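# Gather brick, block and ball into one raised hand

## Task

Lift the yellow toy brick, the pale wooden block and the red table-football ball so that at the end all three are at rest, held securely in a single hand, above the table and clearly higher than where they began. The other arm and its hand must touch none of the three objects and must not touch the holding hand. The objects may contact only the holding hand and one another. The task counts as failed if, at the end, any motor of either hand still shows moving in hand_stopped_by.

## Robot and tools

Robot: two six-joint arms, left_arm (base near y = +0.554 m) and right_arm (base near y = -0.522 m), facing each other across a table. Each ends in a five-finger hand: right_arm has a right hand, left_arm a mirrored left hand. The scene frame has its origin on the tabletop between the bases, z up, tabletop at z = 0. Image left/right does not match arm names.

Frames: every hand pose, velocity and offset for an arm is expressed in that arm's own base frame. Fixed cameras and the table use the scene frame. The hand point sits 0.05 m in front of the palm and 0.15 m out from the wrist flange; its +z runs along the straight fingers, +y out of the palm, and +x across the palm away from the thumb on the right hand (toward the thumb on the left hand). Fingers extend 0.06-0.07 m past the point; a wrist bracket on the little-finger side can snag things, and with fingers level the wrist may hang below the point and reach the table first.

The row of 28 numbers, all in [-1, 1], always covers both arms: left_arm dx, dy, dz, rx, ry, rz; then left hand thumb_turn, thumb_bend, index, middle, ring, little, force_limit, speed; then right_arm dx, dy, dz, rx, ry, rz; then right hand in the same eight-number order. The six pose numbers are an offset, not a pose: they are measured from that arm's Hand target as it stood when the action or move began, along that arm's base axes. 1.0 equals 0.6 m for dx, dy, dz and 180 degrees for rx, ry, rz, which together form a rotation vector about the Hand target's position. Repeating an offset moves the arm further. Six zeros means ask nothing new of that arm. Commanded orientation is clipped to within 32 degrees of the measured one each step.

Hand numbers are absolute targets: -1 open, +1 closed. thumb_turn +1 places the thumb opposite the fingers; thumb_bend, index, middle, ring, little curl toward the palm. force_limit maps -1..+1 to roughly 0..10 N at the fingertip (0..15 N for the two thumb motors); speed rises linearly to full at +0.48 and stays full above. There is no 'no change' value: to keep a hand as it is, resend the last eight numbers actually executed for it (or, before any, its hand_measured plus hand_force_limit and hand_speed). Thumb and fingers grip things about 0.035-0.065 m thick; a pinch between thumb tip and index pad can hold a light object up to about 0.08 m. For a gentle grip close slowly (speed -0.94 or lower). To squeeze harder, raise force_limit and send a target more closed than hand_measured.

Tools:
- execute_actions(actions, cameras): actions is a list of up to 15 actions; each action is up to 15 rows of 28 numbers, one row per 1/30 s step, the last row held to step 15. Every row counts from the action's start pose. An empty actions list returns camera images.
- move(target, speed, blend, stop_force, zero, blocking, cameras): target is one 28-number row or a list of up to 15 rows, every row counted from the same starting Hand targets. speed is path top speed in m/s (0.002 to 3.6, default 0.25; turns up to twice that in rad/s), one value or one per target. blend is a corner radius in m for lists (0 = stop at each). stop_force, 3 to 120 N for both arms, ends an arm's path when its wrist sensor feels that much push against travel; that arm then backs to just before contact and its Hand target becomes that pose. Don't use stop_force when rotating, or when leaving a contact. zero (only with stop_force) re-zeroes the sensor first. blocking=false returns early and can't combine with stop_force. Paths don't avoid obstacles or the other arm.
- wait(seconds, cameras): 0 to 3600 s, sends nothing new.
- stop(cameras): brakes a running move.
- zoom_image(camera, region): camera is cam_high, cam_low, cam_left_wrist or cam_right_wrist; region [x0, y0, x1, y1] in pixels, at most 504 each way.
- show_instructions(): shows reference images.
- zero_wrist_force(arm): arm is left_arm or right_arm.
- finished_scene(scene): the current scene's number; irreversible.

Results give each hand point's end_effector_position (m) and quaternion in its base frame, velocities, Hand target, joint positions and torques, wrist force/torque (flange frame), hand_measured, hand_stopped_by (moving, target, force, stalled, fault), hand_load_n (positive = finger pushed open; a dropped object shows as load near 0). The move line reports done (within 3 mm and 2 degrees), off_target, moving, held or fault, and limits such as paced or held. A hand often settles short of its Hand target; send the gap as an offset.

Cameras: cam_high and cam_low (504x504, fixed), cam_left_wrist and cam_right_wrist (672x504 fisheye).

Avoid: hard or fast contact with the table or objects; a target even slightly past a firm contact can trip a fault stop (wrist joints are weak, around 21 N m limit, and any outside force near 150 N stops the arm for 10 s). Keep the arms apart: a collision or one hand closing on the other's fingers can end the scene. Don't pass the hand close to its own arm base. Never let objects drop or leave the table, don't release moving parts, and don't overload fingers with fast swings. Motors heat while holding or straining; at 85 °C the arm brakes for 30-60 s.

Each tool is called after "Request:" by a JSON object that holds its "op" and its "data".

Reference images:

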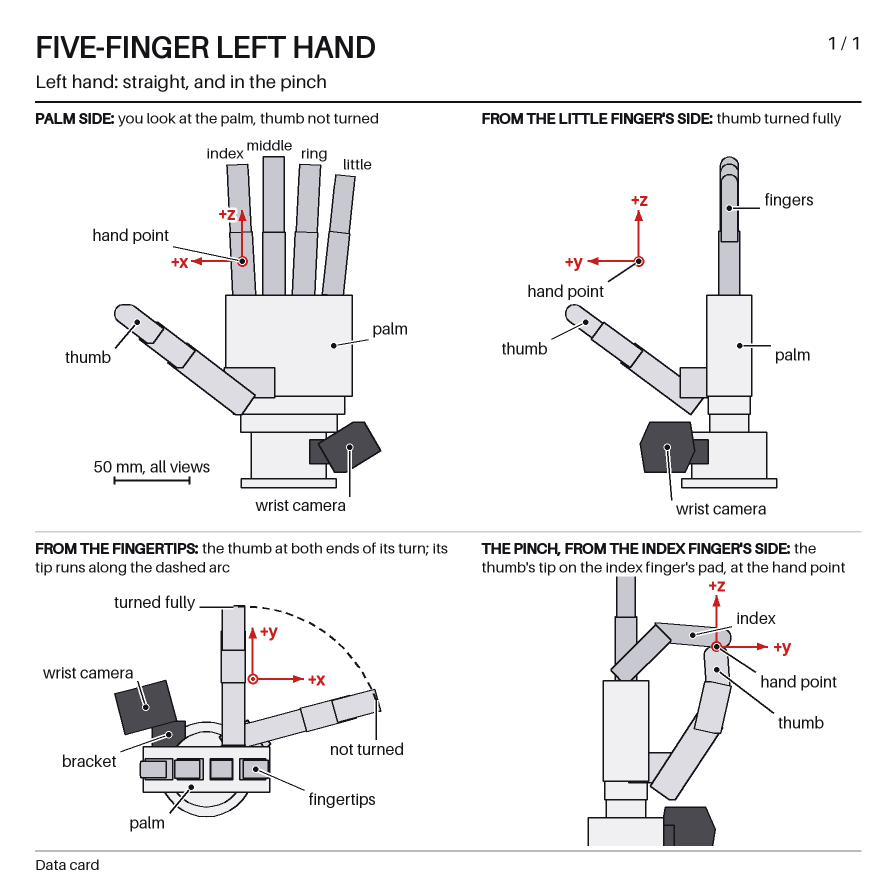

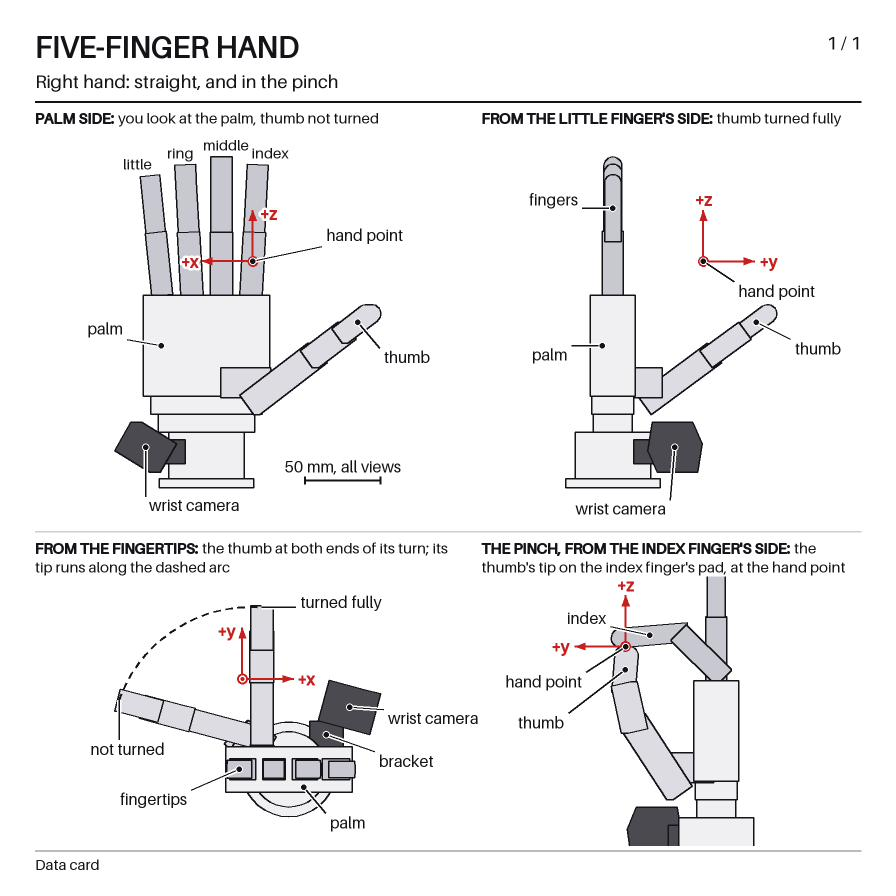

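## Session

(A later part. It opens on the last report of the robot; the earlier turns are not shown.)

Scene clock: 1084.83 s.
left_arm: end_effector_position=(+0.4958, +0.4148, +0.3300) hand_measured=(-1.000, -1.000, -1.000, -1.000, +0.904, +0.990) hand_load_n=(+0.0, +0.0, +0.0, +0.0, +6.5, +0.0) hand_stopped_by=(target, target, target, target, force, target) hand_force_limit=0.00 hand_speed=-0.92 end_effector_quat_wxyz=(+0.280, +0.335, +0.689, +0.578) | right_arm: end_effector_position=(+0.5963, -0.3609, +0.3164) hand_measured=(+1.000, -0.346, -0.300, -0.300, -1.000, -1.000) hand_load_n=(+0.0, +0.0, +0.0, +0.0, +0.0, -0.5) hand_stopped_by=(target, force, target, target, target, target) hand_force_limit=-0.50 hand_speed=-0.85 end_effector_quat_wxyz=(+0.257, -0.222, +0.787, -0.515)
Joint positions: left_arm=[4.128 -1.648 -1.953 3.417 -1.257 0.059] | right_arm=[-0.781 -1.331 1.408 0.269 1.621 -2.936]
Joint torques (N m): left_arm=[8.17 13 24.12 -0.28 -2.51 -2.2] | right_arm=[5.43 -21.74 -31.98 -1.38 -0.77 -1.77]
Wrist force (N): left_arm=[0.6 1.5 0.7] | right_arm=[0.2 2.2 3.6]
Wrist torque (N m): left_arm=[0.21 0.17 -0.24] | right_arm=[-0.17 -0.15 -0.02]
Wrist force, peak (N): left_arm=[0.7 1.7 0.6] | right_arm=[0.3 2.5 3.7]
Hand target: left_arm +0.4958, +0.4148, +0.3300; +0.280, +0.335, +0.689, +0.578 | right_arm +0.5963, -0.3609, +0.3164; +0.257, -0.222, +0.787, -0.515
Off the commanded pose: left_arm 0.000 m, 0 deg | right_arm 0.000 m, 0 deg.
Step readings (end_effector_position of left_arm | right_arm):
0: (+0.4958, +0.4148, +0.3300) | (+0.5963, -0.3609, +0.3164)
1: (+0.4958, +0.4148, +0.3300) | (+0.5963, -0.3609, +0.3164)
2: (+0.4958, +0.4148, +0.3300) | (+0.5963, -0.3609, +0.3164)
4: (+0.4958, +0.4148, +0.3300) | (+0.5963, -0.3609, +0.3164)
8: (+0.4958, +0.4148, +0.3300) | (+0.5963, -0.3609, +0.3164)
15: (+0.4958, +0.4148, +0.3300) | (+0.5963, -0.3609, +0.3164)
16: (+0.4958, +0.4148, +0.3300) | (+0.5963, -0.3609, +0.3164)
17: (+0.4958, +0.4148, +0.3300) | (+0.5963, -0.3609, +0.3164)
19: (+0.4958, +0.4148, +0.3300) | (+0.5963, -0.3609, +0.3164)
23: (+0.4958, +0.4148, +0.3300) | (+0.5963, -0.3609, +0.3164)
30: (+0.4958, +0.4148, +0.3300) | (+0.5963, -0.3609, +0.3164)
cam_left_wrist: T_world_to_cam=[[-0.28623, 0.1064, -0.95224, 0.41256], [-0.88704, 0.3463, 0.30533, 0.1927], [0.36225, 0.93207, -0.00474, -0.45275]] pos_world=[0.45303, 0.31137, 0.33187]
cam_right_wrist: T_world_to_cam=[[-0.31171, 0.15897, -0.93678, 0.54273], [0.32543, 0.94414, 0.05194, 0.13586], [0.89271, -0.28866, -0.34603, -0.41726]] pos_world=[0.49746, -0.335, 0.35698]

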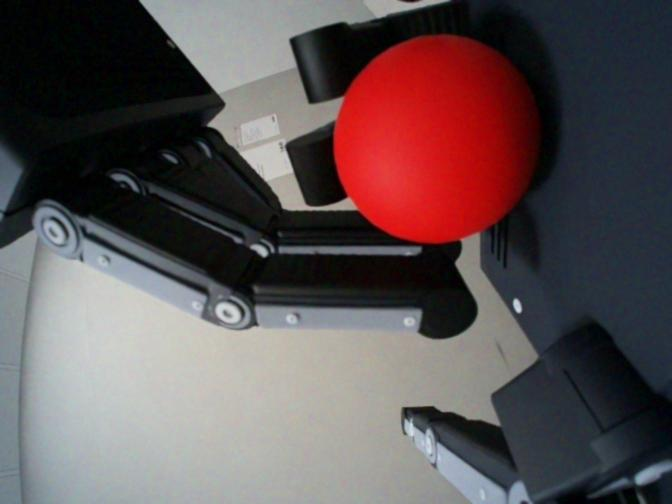

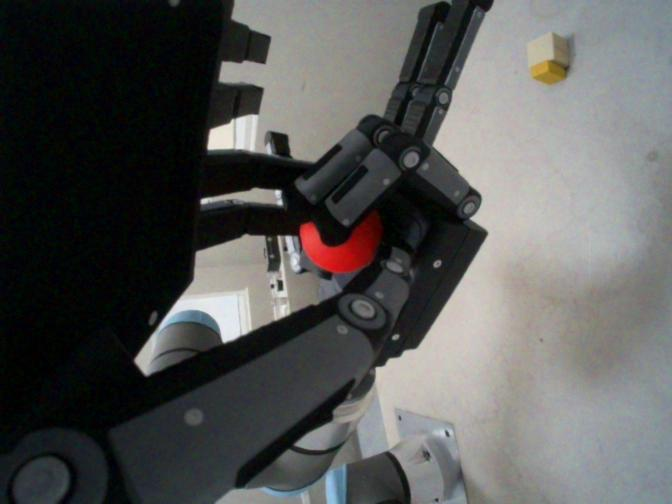

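Request:
{"op": "execute_actions", "data": {"actions": [[[0,0,0,0,0,0, -1, -1, -1, -1, 1.0, 0.99, 0.0, -0.92, 0,0,0,0,0,0, 1, -0.2, -0.8, -0.8, -1, -1, -0.5, -0.7]]]}}

Request:
{"op": "move", "data": {"target": [[0, 0, 0, 0, 0, 0, -1, -1, -1, -1, 1.0, 0.99, 0.0, -0.92, -0.0104, 0.013, 0.002, 0, 0, 0, 1, -0.2, -0.8, -0.8, -1, -1, -0.5, -0.7],[0, 0, 0, 0, 0, 0, -1, -1, -1, -1, 1.0, 0.99, 0.0, -0.92, -0.0208, 0.026, 0.17, 0, 0, 0, 1, -0.2, -0.8, -0.8, -1, -1, -0.5, -0.7]], "speed": [0.03, 0.08], "blend": [0.004, 0], "cameras": ["cam_left_wrist", "cam_right_wrist", "cam_low"]}}

Scene clock: 1095.50 s.
left_arm: end_effector_position=(+0.4958, +0.4148, +0.3300) hand_measured=(-1.000, -1.000, -1.000, -1.000, +0.904, +0.990) hand_load_n=(+0.0, +0.0, +0.0, +0.0, +6.0, +0.0) hand_stopped_by=(target, target, target, target, force, target) hand_force_limit=0.00 hand_speed=-0.92 end_effector_quat_wxyz=(+0.280, +0.335, +0.689, +0.578) | right_arm: end_effector_position=(+0.5963, -0.3609, +0.3164) hand_measured=(+1.000, -0.346, -0.800, -0.800, -1.000, -1.000) hand_load_n=(+0.0, +0.0, +0.0, -0.5, -0.5, -0.5) hand_stopped_by=(target, force, target, target, target, target) hand_force_limit=-0.50 hand_speed=-0.70 end_effector_quat_wxyz=(+0.257, -0.222, +0.787, -0.515)
Joint positions: left_arm=[4.128 -1.648 -1.953 3.417 -1.257 0.059] | right_arm=[-0.781 -1.331 1.408 0.269 1.621 -2.936]
Joint torques (N m): left_arm=[7.25 12.69 24.41 0.29 -2.52 -2.21] | right_arm=[4.27 -23.22 -32.21 -1.17 -0.55 -1.99]
Wrist force (N): left_arm=[0.4 1.6 0.5] | right_arm=[0.1 2.3 3.6]
Wrist torque (N m): left_arm=[0.24 0.21 -0.26] | right_arm=[-0.17 -0.13 -0.03]
Wrist force, peak (N): left_arm=[0.6 1.9 0.4] | right_arm=[-0.2 2.3 3.9]
Hand target: left_arm +0.4958, +0.4148, +0.3300; +0.280, +0.335, +0.689, +0.578 | right_arm +0.5963, -0.3609, +0.3164; +0.257, -0.222, +0.787, -0.515
Off the commanded pose: left_arm 0.000 m, 0 deg | right_arm 0.000 m, 0 deg.
Step readings (end_effector_position of left_arm | right_arm):
0: (+0.4958, +0.4148, +0.3300) | (+0.5963, -0.3609, +0.3164)
1: (+0.4958, +0.4148, +0.3300) | (+0.5963, -0.3609, +0.3164)
2: (+0.4958, +0.4148, +0.3300) | (+0.5963, -0.3609, +0.3164)
4: (+0.4958, +0.4148, +0.3300) | (+0.5963, -0.3609, +0.3164)
8: (+0.4958, +0.4148, +0.3300) | (+0.5963, -0.3609, +0.3164)
15: (+0.4958, +0.4148, +0.3300) | (+0.5963, -0.3609, +0.3164)

Scene clock: 1097.73 s.
left_arm: end_effector_position=(+0.4958, +0.4148, +0.3300) hand_measured=(-1.000, -1.000, -1.000, -1.000, +0.904, +0.990) hand_load_n=(+0.0, +0.0, +0.0, +0.0, +6.0, +0.0) hand_stopped_by=(target, target, target, target, force, target) hand_force_limit=0.00 hand_speed=-0.92 end_effector_quat_wxyz=(+0.280, +0.335, +0.689, +0.578) | right_arm: end_effector_position=(+0.5838, -0.3453, +0.4183) hand_measured=(+1.000, -0.346, -0.800, -0.800, -1.000, -1.000) hand_load_n=(+0.0, +0.0, +0.0, +0.0, +0.0, -0.5) hand_stopped_by=(target, force, target, target, target, target) hand_force_limit=-0.50 hand_speed=-0.70 end_effector_quat_wxyz=(+0.257, -0.222, +0.787, -0.515)
Joint positions: left_arm=[4.128 -1.648 -1.953 3.417 -1.257 0.059] | right_arm=[-0.775 -1.365 1.19 0.521 1.626 -2.934]
Joint torques (N m): left_arm=[6.96 12.37 24.02 0.68 -2.44 -2.18] | right_arm=[6.23 -19.29 -33.23 0.85 1.68 1.15]
Wrist force (N): left_arm=[0.6 1.7 0.6] | right_arm=[0.3 2.2 3.3]
Wrist torque (N m): left_arm=[0.25 0.18 -0.24] | right_arm=[-0.15 -0.18 -0.07]
Wrist force, peak (N): left_arm=[0.5 1.9 0.5] | right_arm=[0.2 2.7 3.9]
Hand target: left_arm +0.4958, +0.4148, +0.3300; +0.280, +0.335, +0.689, +0.578 | right_arm +0.5838, -0.3453, +0.4184; +0.257, -0.222, +0.787, -0.515
Off the commanded pose: left_arm 0.000 m, 0 deg | right_arm 0.000 m, 0 deg.
move: done
cam_left_wrist: T_world_to_cam=[[-0.28623, 0.1064, -0.95224, 0.41256], [-0.88704, 0.3463, 0.30533, 0.1927], [0.36225, 0.93207, -0.00474, -0.45275]] pos_world=[0.45303, 0.31137, 0.33187]
cam_right_wrist: T_world_to_cam=[[-0.31163, 0.15895, -0.93681, 0.63178], [0.32542, 0.94414, 0.05194, 0.11991], [0.89274, -0.28867, -0.34595, -0.3664]] pos_world=[0.48496, -0.3194, 0.45888]
Images, in order (width x height): cam_low 504x504, cam_left_wrist 672x504, cam_right_wrist 672x504.

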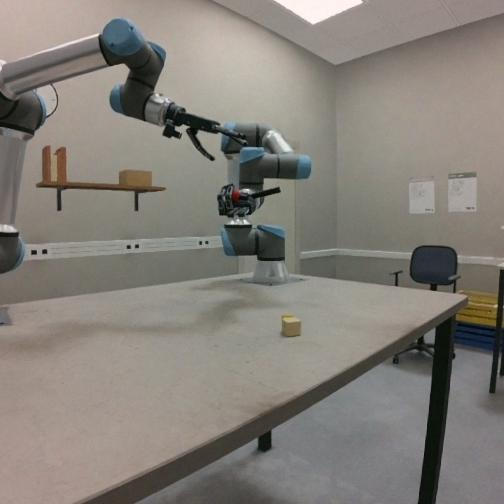

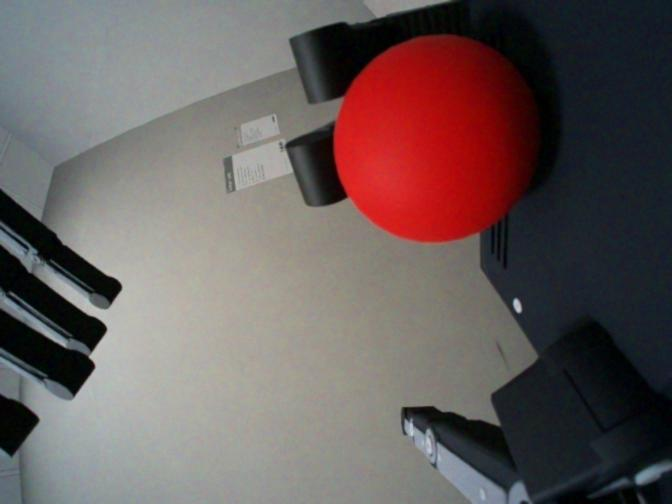

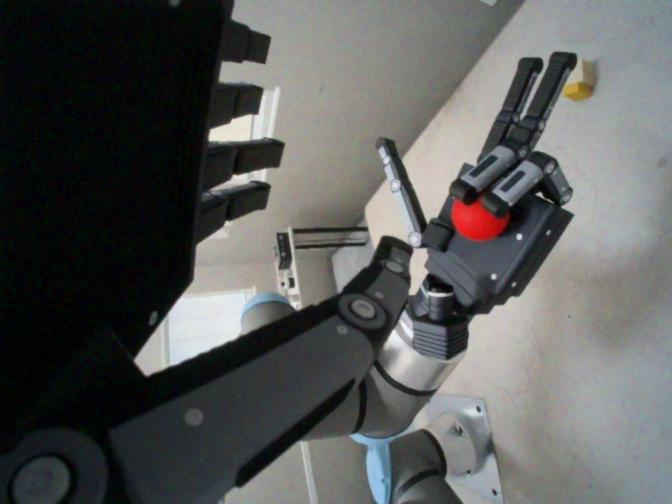

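Request:
{"op": "move", "data": {"target": [[0, 0, 0, 0, 0, 0, 1, -0.6, -0.44, -0.44, 1.0, 0.99, 0.0, -0.3, -0.373, -0.0917, 0.0, 0, 0, 0, 1, -0.2, -0.8, -0.8, -1, -1, -0.5, -0.7],[0.007, 0.1087, -0.1333, 0.2844, 0.3402, -0.1489, 1, -0.6, -0.44, -0.44, 1.0, 0.99, 0.0, -0.3, -0.373, -0.0917, 0.0, 0, 0, 0, 1, -0.2, -0.8, -0.8, -1, -1, -0.5, -0.7],[-0.0012, 0.2173, -0.35, 0.5689, 0.6805, -0.2978, 1, -0.6, -0.44, -0.44, 1.0, 0.99, 0.0, -0.3, -0.373, -0.0917, 0.0, 0, 0, 0, 1, -0.2, -0.8, -0.8, -1, -1, -0.5, -0.7]], "speed": [0.2, 0.35, 0.35], "blend": [0.02, 0.03, 0], "cameras": ["all"]}}

Scene clock: 1149.57 s.
left_arm: end_effector_position=(+0.4951, +0.5451, +0.1200) hand_measured=(+1.000, -0.600, -0.440, -0.440, +0.904, +0.990) hand_load_n=(+0.0, +0.0, +0.0, +0.0, +6.5, +0.0) hand_stopped_by=(target, target, target, target, force, target) hand_force_limit=0.00 hand_speed=-0.30 end_effector_quat_wxyz=(-0.490, +0.840, -0.184, +0.144) | right_arm: end_effector_position=(+0.3600, -0.4003, +0.4184) hand_measured=(+1.000, -0.346, -0.800, -0.800, -1.000, -1.000) hand_load_n=(+0.0, +0.0, +0.0, -0.5, +0.0, +0.0) hand_stopped_by=(target, force, target, target, target, target) hand_force_limit=-0.50 hand_speed=-0.70 end_effector_quat_wxyz=(+0.257, -0.222, +0.787, -0.515)
Joint positions: left_arm=[4.204 -2.092 -1.451 3.044 -1.576 3.067] | right_arm=[-1.394 -1.696 1.54 0.557 1.047 -3.163]
Joint torques (N m): left_arm=[-12.67 29.76 10.34 2.16 -2.72 2.82] | right_arm=[-9.7 -22.14 -10.49 1.28 -2.14 -1.96]
Wrist force (N): left_arm=[-0.4 0.0 0.0] | right_arm=[0.2 2.8 2.5]
Wrist torque (N m): left_arm=[0.10 0.18 0.17] | right_arm=[0.04 -0.13 0.04]
Wrist force, peak (N): left_arm=[0.5 1.8 0.9] | right_arm=[-0.4 2.8 4.1]
Hand target: left_arm +0.4951, +0.5452, +0.1200; -0.490, +0.840, -0.184, +0.144 | right_arm +0.3600, -0.4003, +0.4184; +0.257, -0.222, +0.787, -0.515
Off the commanded pose: left_arm 0.000 m, 0 deg | right_arm 0.000 m, 0 deg.
move: done; blend cut to 0 m at target 1
cam_left_wrist: T_world_to_cam=[[0.39633, 0.32784, 0.85758, -0.47736], [0.47272, -0.87361, 0.11551, 0.2256], [0.78706, 0.35961, -0.50122, -0.41375]] pos_world=[0.40819, 0.50237, 0.17594]
cam_right_wrist: T_world_to_cam=[[-0.31171, 0.15897, -0.93678, 0.57089], [0.32543, 0.94414, 0.05194, 0.24466], [0.89271, -0.28866, -0.34603, -0.18239]] pos_world=[0.26116, -0.3744, 0.45898]

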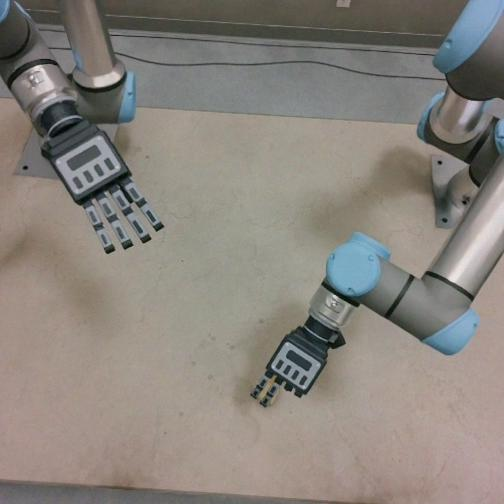

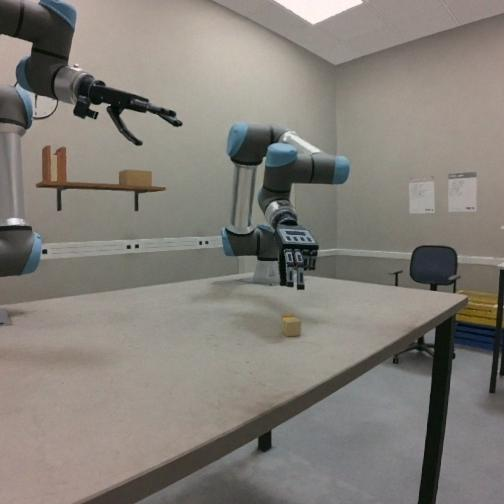

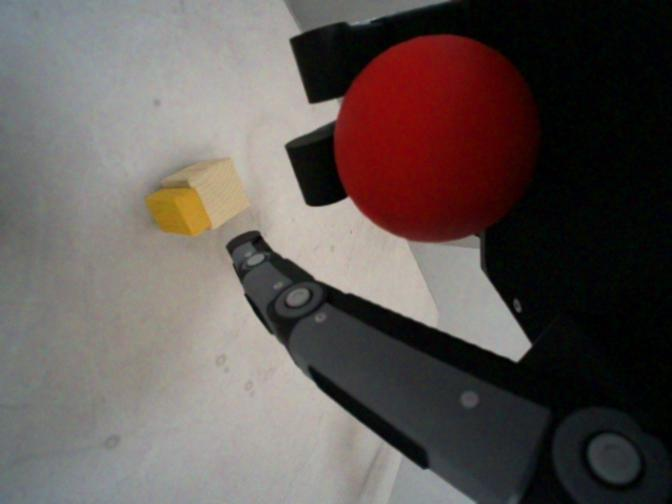

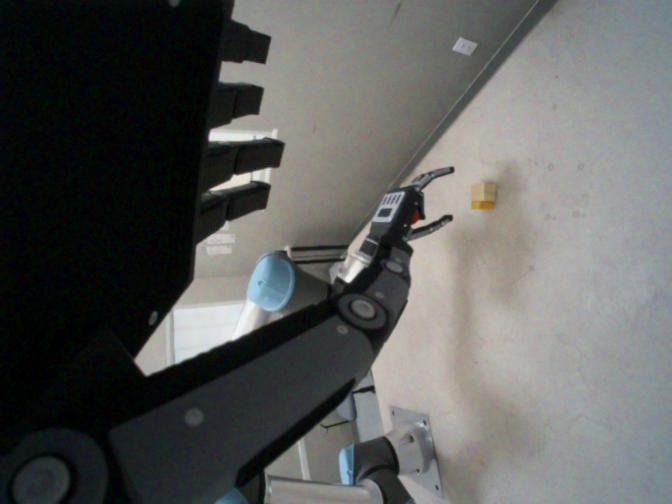

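Request:
{"op": "zoom_image", "data": {"camera": "cam_left_wrist", "region": [120, 130, 280, 260]}}

Scaled by 3.150 from the camera's image (finer frame: 960x720).

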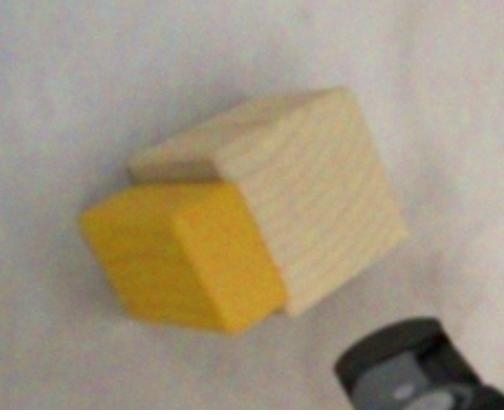

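Request:
{"op": "move", "data": {"target": [-0.0007, 0.0085, -0.1567, 0, 0, 0, 1, -0.6, -0.44, -0.44, 1.0, 0.99, 0.0, -0.3, 0, 0, 0, 0, 0, 0, 1, -0.2, -0.8, -0.8, -1, -1, -0.5, -0.7], "speed": 0.06, "stop_force": 5, "cameras": ["cam_left_wrist", "cam_low", "cam_high"]}}

Request:
{"op": "zoom_image", "data": {"camera": "cam_low", "region": [240, 250, 350, 350]}}

Scene clock: 1170.90 s.
left_arm: end_effector_position=(+0.4947, +0.5503, +0.0259) hand_measured=(+1.000, -0.600, -0.440, -0.440, +0.904, +0.990) hand_load_n=(+0.0, +0.0, +0.0, +0.0, +6.5, +0.0) hand_stopped_by=(target, target, target, target, force, target) hand_force_limit=0.00 hand_speed=-0.30 end_effector_quat_wxyz=(-0.490, +0.840, -0.184, +0.144) | right_arm: end_effector_position=(+0.3600, -0.4003, +0.4184) hand_measured=(+1.000, -0.346, -0.800, -0.800, -1.000, -1.000) hand_load_n=(+0.0, +0.0, +0.0, +0.0, +0.0, +0.0) hand_stopped_by=(target, force, target, target, target, target) hand_force_limit=-0.50 hand_speed=-0.70 end_effector_quat_wxyz=(+0.257, -0.222, +0.787, -0.515)
Joint positions: left_arm=[4.209 -2.205 -1.534 3.241 -1.572 3.07] | right_arm=[-1.394 -1.696 1.54 0.557 1.047 -3.163]
Joint torques (N m): left_arm=[12.84 32.13 8.7 2.15 2.29 2.6] | right_arm=[-8.47 -21.27 -10.45 1.1 -1.93 -2.01]
Wrist force (N): left_arm=[-0.5 0.0 0.5] | right_arm=[0.3 3.1 2.6]
Wrist torque (N m): left_arm=[0.06 0.20 0.16] | right_arm=[0.08 -0.15 0.05]
Wrist force, peak (N): left_arm=[-0.8 0.2 0.4] | right_arm=[0.3 3.3 2.7]
Hand target: left_arm +0.4947, +0.5503, +0.0259; -0.490, +0.840, -0.184, +0.144 | right_arm +0.3600, -0.4003, +0.4184; +0.257, -0.222, +0.787, -0.515
Off the commanded pose: left_arm 0.000 m, 0 deg | right_arm 0.000 m, 0 deg.
move: done
cam_left_wrist: T_world_to_cam=[[0.3966, 0.32752, 0.85758, -0.39812], [0.47267, -0.87369, 0.11508, 0.24121], [0.78695, 0.35971, -0.50131, -0.46243]] pos_world=[0.40779, 0.50747, 0.08184]
Images, in order (width x height): cam_high 504x504, cam_low 504x504, cam_left_wrist 672x504.

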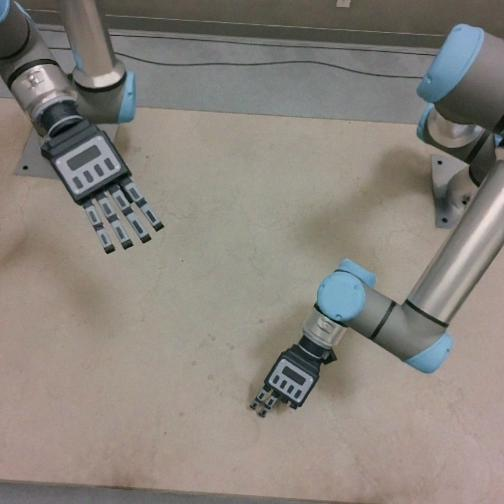

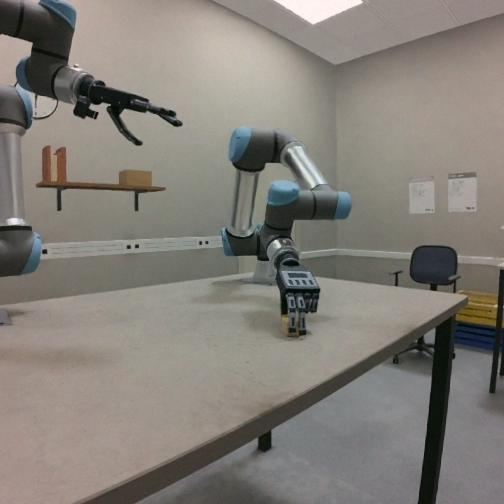

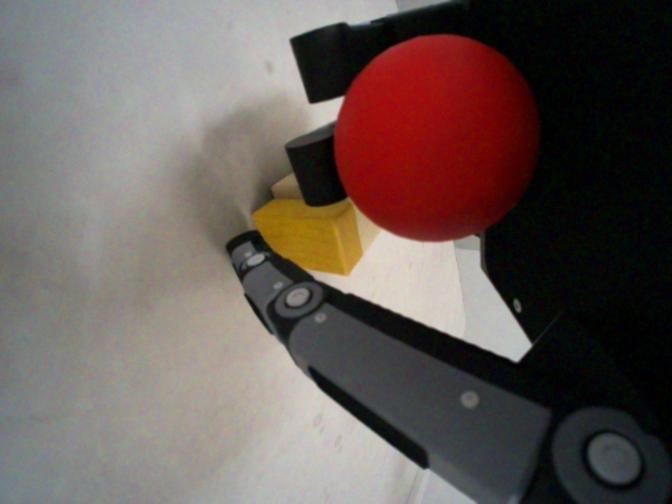

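Scaled by 4.582 from the camera's image (finer frame: 720x720).

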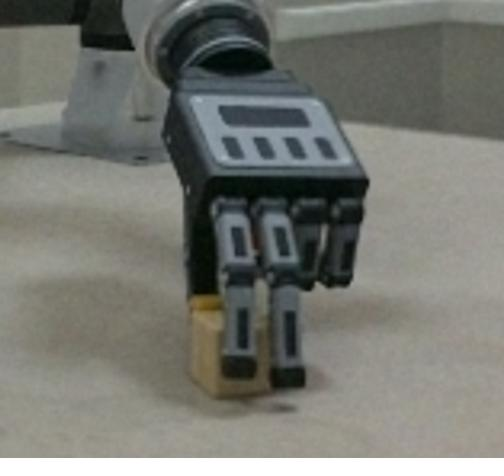

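Request:
{"op": "move", "data": {"target": [0.0075, -0.0038, -0.0017, 0, 0, 0, 1, -0.6, -0.44, -0.44, 1.0, 0.99, 0.0, -0.3, 0, 0, 0, 0, 0, 0, 1, -0.2, -0.8, -0.8, -1, -1, -0.5, -0.7], "speed": 0.02}}

Request:
{"op": "execute_actions", "data": {"actions": [[[0,0,0,0,0,0, 1, 0.0, 0.2, 0.2, 1.0, 0.99, -0.4, -0.88, 0,0,0,0,0,0, 1, -0.2, -0.8, -0.8, -1, -1, -0.5, -0.7]],[[0,0,0,0,0,0, 1, 0.0, 0.2, 0.2, 1.0, 0.99, -0.4, -0.88, 0,0,0,0,0,0, 1, -0.2, -0.8, -0.8, -1, -1, -0.5, -0.7]],[[0,0,0,0,0,0, 1, 0.0, 0.2, 0.2, 1.0, 0.99, -0.4, -0.88, 0,0,0,0,0,0, 1, -0.2, -0.8, -0.8, -1, -1, -0.5, -0.7]]], "cameras": ["cam_left_wrist", "cam_low"]}}

Request:
{"op": "zoom_image", "data": {"camera": "cam_low", "region": [240, 250, 350, 350]}}

Scene clock: 1183.20 s.
left_arm: end_effector_position=(+0.4990, +0.5481, +0.0250) hand_measured=(+1.000, -0.600, -0.440, -0.440, +0.904, +0.990) hand_load_n=(+0.0, +0.0, +0.0, +0.0, +6.5, +0.0) hand_stopped_by=(target, target, target, target, force, target) hand_force_limit=0.00 hand_speed=-0.30 end_effector_quat_wxyz=(-0.490, +0.840, -0.184, +0.144) | right_arm: end_effector_position=(+0.3600, -0.4003, +0.4184) hand_measured=(+1.000, -0.346, -0.800, -0.800, -1.000, -1.000) hand_load_n=(+0.0, +0.0, +0.0, +0.0, +0.0, +0.0) hand_stopped_by=(target, force, target, target, target, target) hand_force_limit=-0.50 hand_speed=-0.70 end_effector_quat_wxyz=(+0.257, -0.222, +0.787, -0.515)
Joint positions: left_arm=[4.2 -2.209 -1.53 3.241 -1.58 3.066] | right_arm=[-1.394 -1.696 1.54 0.557 1.047 -3.163]
Joint torques (N m): left_arm=[-12.01 32.85 27.15 -1.37 -2.7 -2.28] | right_arm=[-8.78 -19.76 -10.42 0.96 -1.81 -1.86]
Wrist force (N): left_arm=[-0.3 -0.1 0.5] | right_arm=[0.3 3.0 2.6]
Wrist torque (N m): left_arm=[0.05 0.18 0.18] | right_arm=[0.08 -0.15 0.05]
Wrist force, peak (N): left_arm=[-1.1 -0.3 0.3] | right_arm=[0.3 3.2 2.8]
Hand target: left_arm +0.4992, +0.5480, +0.0249; -0.490, +0.840, -0.184, +0.144 | right_arm +0.3600, -0.4003, +0.4184; +0.257, -0.222, +0.787, -0.515
Off the commanded pose: left_arm 0.000 m, 0 deg | right_arm 0.000 m, 0 deg.
move: done

Scene clock: 1184.90 s.
left_arm: end_effector_position=(+0.4992, +0.5480, +0.0249) hand_measured=(+1.000, -0.478, -0.198, -0.208, +0.904, +0.990) hand_load_n=(+0.0, +5.5, +5.0, +2.0, +6.5, +0.0) hand_stopped_by=(target, force, force, force, force, target) hand_force_limit=-0.40 hand_speed=-0.88 end_effector_quat_wxyz=(-0.490, +0.840, -0.184, +0.144) | right_arm: end_effector_position=(+0.3600, -0.4003, +0.4184) hand_measured=(+1.000, -0.346, -0.800, -0.800, -1.000, -1.000) hand_load_n=(+0.0, +0.0, +0.0, +0.0, +0.0, +0.0) hand_stopped_by=(target, force, target, target, target, target) hand_force_limit=-0.50 hand_speed=-0.70 end_effector_quat_wxyz=(+0.257, -0.222, +0.787, -0.515)
Joint positions: left_arm=[4.2 -2.21 -1.53 3.241 -1.58 3.066] | right_arm=[-1.394 -1.696 1.54 0.557 1.047 -3.163]
Joint torques (N m): left_arm=[-10.41 32.28 19.04 -1.71 -2.74 -2.21] | right_arm=[-9.34 -20.18 -9.59 1.02 -1.9 -2.05]
Wrist force (N): left_arm=[0.2 -2.7 -1.0] | right_arm=[0.2 2.9 2.6]
Wrist torque (N m): left_arm=[0.02 0.18 0.18] | right_arm=[0.04 -0.13 0.05]
Wrist force, peak (N): left_arm=[0.3 -2.9 -0.9] | right_arm=[0.0 3.4 2.8]
Hand target: left_arm +0.4992, +0.5480, +0.0249; -0.490, +0.840, -0.184, +0.144 | right_arm +0.3600, -0.4003, +0.4184; +0.257, -0.222, +0.787, -0.515
Off the commanded pose: left_arm 0.000 m, 0 deg | right_arm 0.000 m, 0 deg.
Step readings (end_effector_position of left_arm | right_arm):
0: (+0.4990, +0.5481, +0.0250) | (+0.3600, -0.4003, +0.4184)
1: (+0.4991, +0.5481, +0.0250) | (+0.3600, -0.4003, +0.4184)
2: (+0.4991, +0.5480, +0.0250) | (+0.3600, -0.4003, +0.4184)
4: (+0.4991, +0.5480, +0.0249) | (+0.3600, -0.4003, +0.4184)
8: (+0.4992, +0.5480, +0.0249) | (+0.3600, -0.4003, +0.4184)
15: (+0.4992, +0.5480, +0.0249) | (+0.3600, -0.4003, +0.4184)
16: (+0.4992, +0.5480, +0.0249) | (+0.3600, -0.4003, +0.4184)
17: (+0.4992, +0.5480, +0.0249) | (+0.3600, -0.4003, +0.4184)
19: (+0.4992, +0.5480, +0.0249) | (+0.3600, -0.4003, +0.4184)
23: (+0.4992, +0.5480, +0.0249) | (+0.3600, -0.4003, +0.4184)
30: (+0.4992, +0.5480, +0.0249) | (+0.3600, -0.4003, +0.4184)
31: (+0.4992, +0.5480, +0.0249) | (+0.3600, -0.4003, +0.4184)
32: (+0.4992, +0.5480, +0.0249) | (+0.3600, -0.4003, +0.4184)
34: (+0.4992, +0.5480, +0.0249) | (+0.3600, -0.4003, +0.4184)
38: (+0.4992, +0.5480, +0.0249) | (+0.3600, -0.4003, +0.4184)
45: (+0.4992, +0.5480, +0.0249) | (+0.3600, -0.4003, +0.4184)
cam_left_wrist: T_world_to_cam=[[0.3966, 0.32752, 0.85758, -0.39829], [0.47267, -0.87369, 0.11508, 0.23719], [0.78695, 0.35971, -0.50131, -0.46564]] pos_world=[0.41229, 0.50517, 0.08084]
Images, in order (width x height): cam_low 504x504, cam_left_wrist 672x504.

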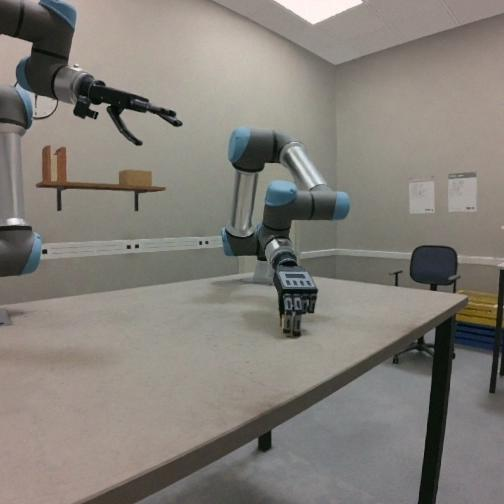

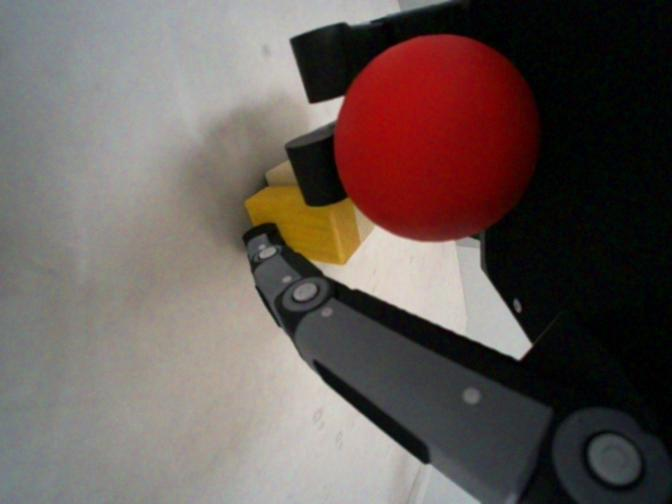

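Scaled by 4.582 from the camera's image (finer frame: 720x720).

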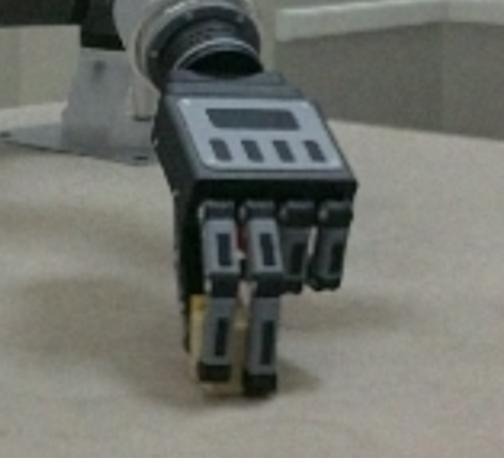

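Request:
{"op": "zoom_image", "data": {"camera": "cam_left_wrist", "region": [220, 140, 400, 300]}}

Scaled by 2.800 from the camera's image (finer frame: 960x720).

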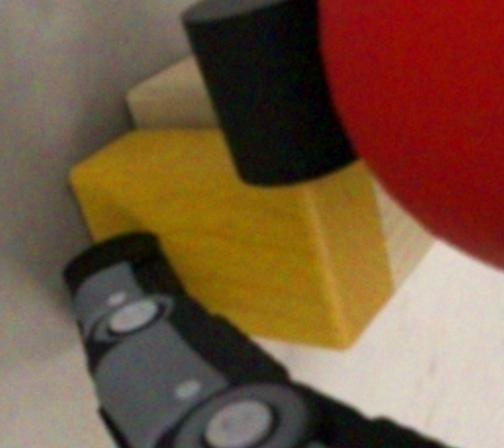

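Request:
{"op": "execute_actions", "data": {"actions": [[[0,0,0,0,0,0, 1, 0.02, 0.22, 0.22, 1.0, 0.99, 0.1, -0.92, 0,0,0,0,0,0, 1, -0.2, -0.8, -0.8, -1, -1, -0.5, -0.7]],[[0,0,0,0,0,0, 1, 0.02, 0.22, 0.22, 1.0, 0.99, 0.1, -0.92, 0,0,0,0,0,0, 1, -0.2, -0.8, -0.8, -1, -1, -0.5, -0.7]]]}}

Request:
{"op": "move", "data": {"target": [0, 0, 0.03, 0, 0, 0, 1, 0.02, 0.22, 0.22, 1.0, 0.99, 0.1, -0.92, 0, 0, 0, 0, 0, 0, 1, -0.2, -0.8, -0.8, -1, -1, -0.5, -0.7], "speed": 0.03, "cameras": ["cam_left_wrist", "cam_low"]}}

Request:
{"op": "zoom_image", "data": {"camera": "cam_low", "region": [240, 240, 350, 340]}}

Scene clock: 1200.93 s.
left_arm: end_effector_position=(+0.4992, +0.5480, +0.0249) hand_measured=(+1.000, -0.478, -0.192, -0.196, +0.904, +0.990) hand_load_n=(+0.0, +8.5, +5.0, +6.5, +6.5, +0.0) hand_stopped_by=(target, force, force, force, force, target) hand_force_limit=0.10 hand_speed=-0.92 end_effector_quat_wxyz=(-0.490, +0.840, -0.184, +0.144) | right_arm: end_effector_position=(+0.3600, -0.4003, +0.4184) hand_measured=(+1.000, -0.346, -0.800, -0.800, -1.000, -1.000) hand_load_n=(+0.0, +0.0, +0.0, +0.0, +0.0, +0.0) hand_stopped_by=(target, force, target, target, target, target) hand_force_limit=-0.50 hand_speed=-0.70 end_effector_quat_wxyz=(+0.257, -0.222, +0.787, -0.515)
Joint positions: left_arm=[4.2 -2.21 -1.53 3.241 -1.58 3.066] | right_arm=[-1.394 -1.696 1.54 0.557 1.047 -3.163]
Joint torques (N m): left_arm=[-1.86 32.1 10.9 -1.34 -1.69 -2.19] | right_arm=[-8.47 -19.58 -10.09 1.17 -1.79 -1.91]
Wrist force (N): left_arm=[-1.1 -3.0 -1.1] | right_arm=[0.2 3.0 2.3]
Wrist torque (N m): left_arm=[0.01 0.23 0.20] | right_arm=[0.09 -0.13 0.05]
Wrist force, peak (N): left_arm=[-1.1 -3.3 -1.1] | right_arm=[0.0 3.3 2.9]
Hand target: left_arm +0.4992, +0.5480, +0.0249; -0.490, +0.840, -0.184, +0.144 | right_arm +0.3600, -0.4003, +0.4184; +0.257, -0.222, +0.787, -0.515
Off the commanded pose: left_arm 0.000 m, 0 deg | right_arm 0.000 m, 0 deg.
Step readings (end_effector_position of left_arm | right_arm):
0: (+0.4992, +0.5480, +0.0249) | (+0.3600, -0.4003, +0.4184)
1: (+0.4992, +0.5480, +0.0249) | (+0.3600, -0.4003, +0.4184)
2: (+0.4992, +0.5480, +0.0249) | (+0.3600, -0.4003, +0.4184)
4: (+0.4992, +0.5480, +0.0249) | (+0.3600, -0.4003, +0.4184)
8: (+0.4992, +0.5480, +0.0249) | (+0.3600, -0.4003, +0.4184)
15: (+0.4992, +0.5480, +0.0249) | (+0.3600, -0.4003, +0.4184)
16: (+0.4992, +0.5480, +0.0249) | (+0.3600, -0.4003, +0.4184)
17: (+0.4992, +0.5480, +0.0249) | (+0.3600, -0.4003, +0.4184)
19: (+0.4992, +0.5480, +0.0249) | (+0.3600, -0.4003, +0.4184)
23: (+0.4992, +0.5480, +0.0249) | (+0.3600, -0.4003, +0.4184)
30: (+0.4992, +0.5480, +0.0249) | (+0.3600, -0.4003, +0.4184)

Scene clock: 1201.97 s.
left_arm: end_effector_position=(+0.4992, +0.5480, +0.0427) hand_measured=(+1.000, -0.478, -0.192, -0.196, +0.904, +0.990) hand_load_n=(+0.5, +9.0, +4.5, +6.0, +6.5, -0.5) hand_stopped_by=(target, force, force, force, force, target) hand_force_limit=0.10 hand_speed=-0.92 end_effector_quat_wxyz=(-0.490, +0.840, -0.184, +0.144) | right_arm: end_effector_position=(+0.3600, -0.4003, +0.4184) hand_measured=(+1.000, -0.346, -0.800, -0.800, -1.000, -1.000) hand_load_n=(+0.0, +0.0, -0.5, +0.0, -0.5, +0.0) hand_stopped_by=(target, force, target, target, target, target) hand_force_limit=-0.50 hand_speed=-0.70 end_effector_quat_wxyz=(+0.257, -0.222, +0.787, -0.515)
Joint positions: left_arm=[4.2 -2.187 -1.516 3.204 -1.58 3.066] | right_arm=[-1.394 -1.696 1.54 0.557 1.047 -3.163]
Joint torques (N m): left_arm=[-0.59 55.71 27.37 -1.76 -0.77 -2.01] | right_arm=[-8 -18.33 -11.27 1.12 -1.95 -1.71]
Wrist force (N): left_arm=[-0.6 0.2 0.4] | right_arm=[0.1 2.9 2.6]
Wrist torque (N m): left_arm=[0.09 0.21 0.16] | right_arm=[0.05 -0.13 0.04]
Wrist force, peak (N): left_arm=[-0.8 -3.4 -1.0] | right_arm=[0.3 3.1 2.7]
Hand target: left_arm +0.4992, +0.5480, +0.0429; -0.490, +0.840, -0.184, +0.144 | right_arm +0.3600, -0.4003, +0.4184; +0.257, -0.222, +0.787, -0.515
Off the commanded pose: left_arm 0.000 m, 0 deg | right_arm 0.000 m, 0 deg.
move: done
cam_left_wrist: T_world_to_cam=[[0.3966, 0.32752, 0.85758, -0.41356], [0.47267, -0.87369, 0.11508, 0.23514], [0.78695, 0.35971, -0.50131, -0.45672]] pos_world=[0.41229, 0.50517, 0.09864]
Images, in order (width x height): cam_low 504x504, cam_left_wrist 672x504.

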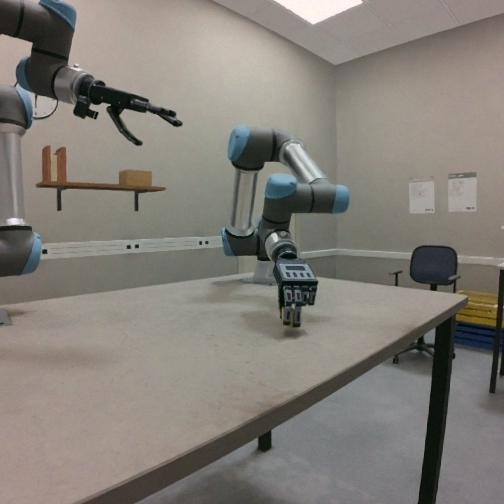

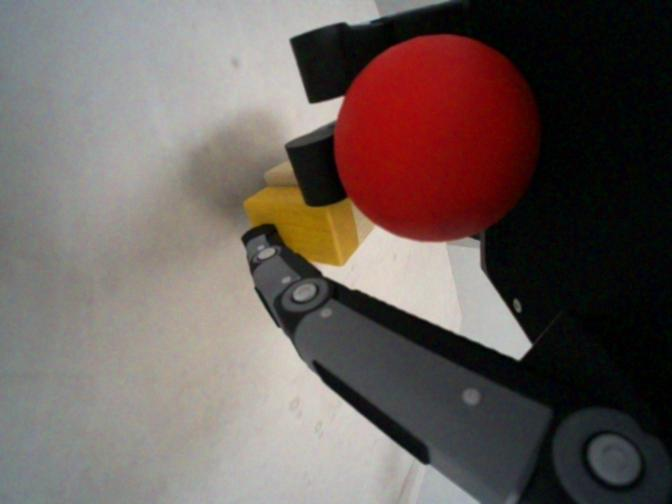

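Scaled by 4.582 from the camera's image (finer frame: 720x720).

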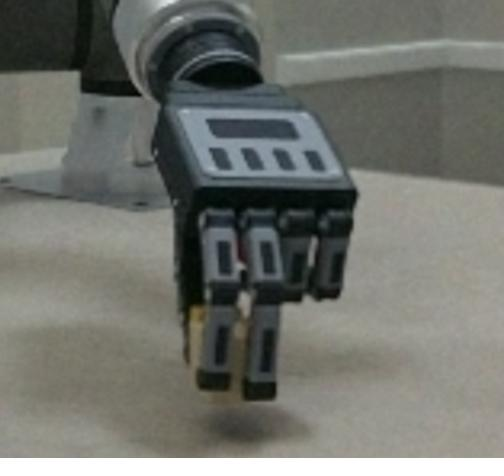

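Request:
{"op": "move", "data": {"target": [-0.03, -0.06, 0.32, 0, 0, 0, 1, 0.02, 0.22, 0.22, 1.0, 0.99, 0.1, -0.92, 0, 0, 0, 0, 0, 0, 1, -0.2, -0.8, -0.8, -1, -1, -0.5, -0.7], "speed": 0.08, "cameras": ["cam_left_wrist", "cam_low", "cam_high"]}}

Request:
{"op": "zoom_image", "data": {"camera": "cam_low", "region": [230, 170, 350, 290]}}

Scene clock: 1209.00 s.
left_arm: end_effector_position=(+0.4812, +0.5120, +0.2348) hand_measured=(+1.000, -0.478, -0.192, -0.196, +0.904, +0.990) hand_load_n=(+0.5, +9.0, +4.5, +5.5, +6.5, +0.0) hand_stopped_by=(target, force, force, force, force, target) hand_force_limit=0.10 hand_speed=-0.92 end_effector_quat_wxyz=(-0.490, +0.840, -0.184, +0.144) | right_arm: end_effector_position=(+0.3600, -0.4003, +0.4184) hand_measured=(+1.000, -0.346, -0.800, -0.800, -1.000, -1.000) hand_load_n=(+0.0, +0.5, +0.0, +0.0, +0.0, +0.0) hand_stopped_by=(target, force, target, target, target, target) hand_force_limit=-0.50 hand_speed=-0.70 end_effector_quat_wxyz=(+0.257, -0.222, +0.787, -0.515)
Joint positions: left_arm=[4.196 -1.935 -1.378 2.814 -1.584 3.064] | right_arm=[-1.394 -1.696 1.54 0.557 1.047 -3.163]
Joint torques (N m): left_arm=[-11.87 48.59 30.54 -1.66 -2.71 -1.89] | right_arm=[-8.41 -18.49 -10.52 1.09 -1.94 -1.75]
Wrist force (N): left_arm=[-0.4 0.4 0.3] | right_arm=[0.2 2.8 2.7]
Wrist torque (N m): left_arm=[0.12 0.19 0.16] | right_arm=[0.04 -0.14 0.04]
Wrist force, peak (N): left_arm=[-0.8 0.6 0.2] | right_arm=[0.4 3.4 2.6]
Hand target: left_arm +0.4812, +0.5120, +0.2349; -0.490, +0.840, -0.184, +0.144 | right_arm +0.3600, -0.4003, +0.4184; +0.257, -0.222, +0.787, -0.515
Off the commanded pose: left_arm 0.000 m, 0 deg | right_arm 0.000 m, 0 deg.
move: done
cam_left_wrist: T_world_to_cam=[[0.3966, 0.32752, 0.85758, -0.55937], [0.47267, -0.87369, 0.11508, 0.19009], [0.78695, 0.35971, -0.50131, -0.3333]] pos_world=[0.39429, 0.46917, 0.29074]
Images, in order (width x height): cam_high 504x504, cam_low 504x504, cam_left_wrist 672x504.

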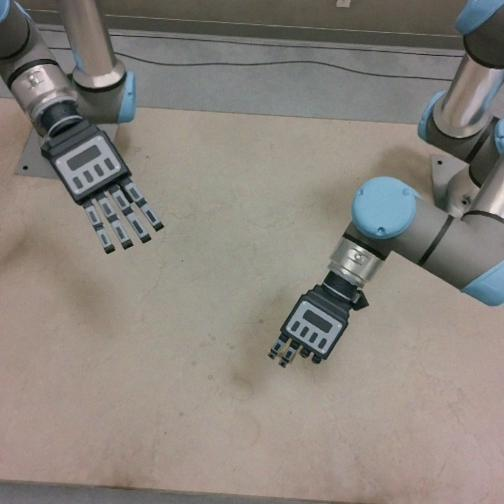

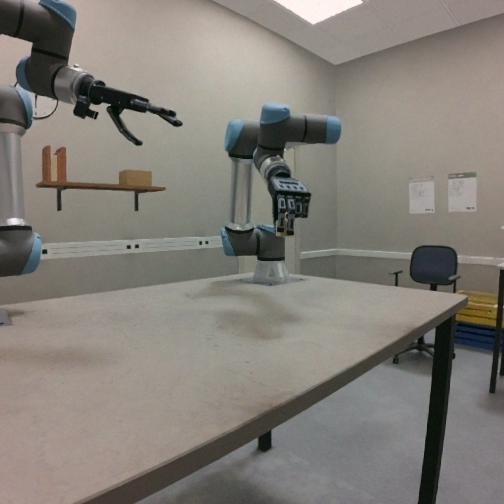

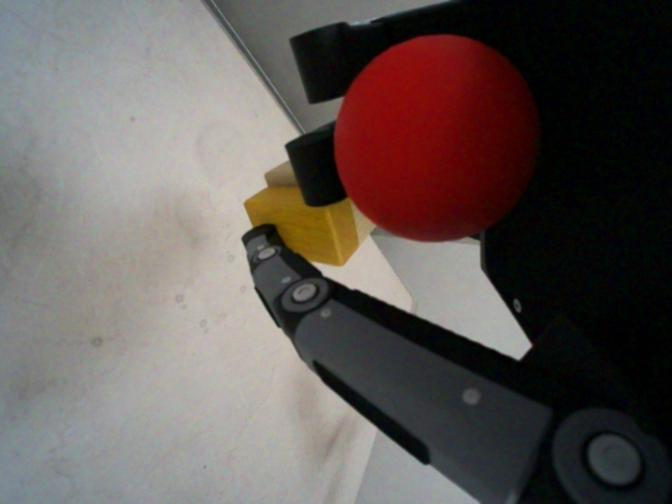

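Scaled by 4.200 from the camera's image (finer frame: 720x720).

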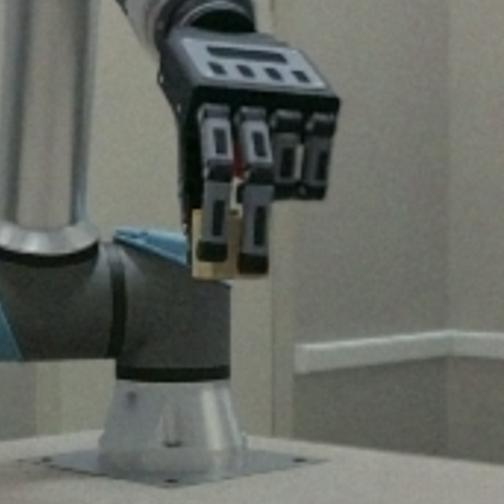

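Request:
{"op": "finished_scene", "data": {"scene": 1}}

The scene is finished: the task was done.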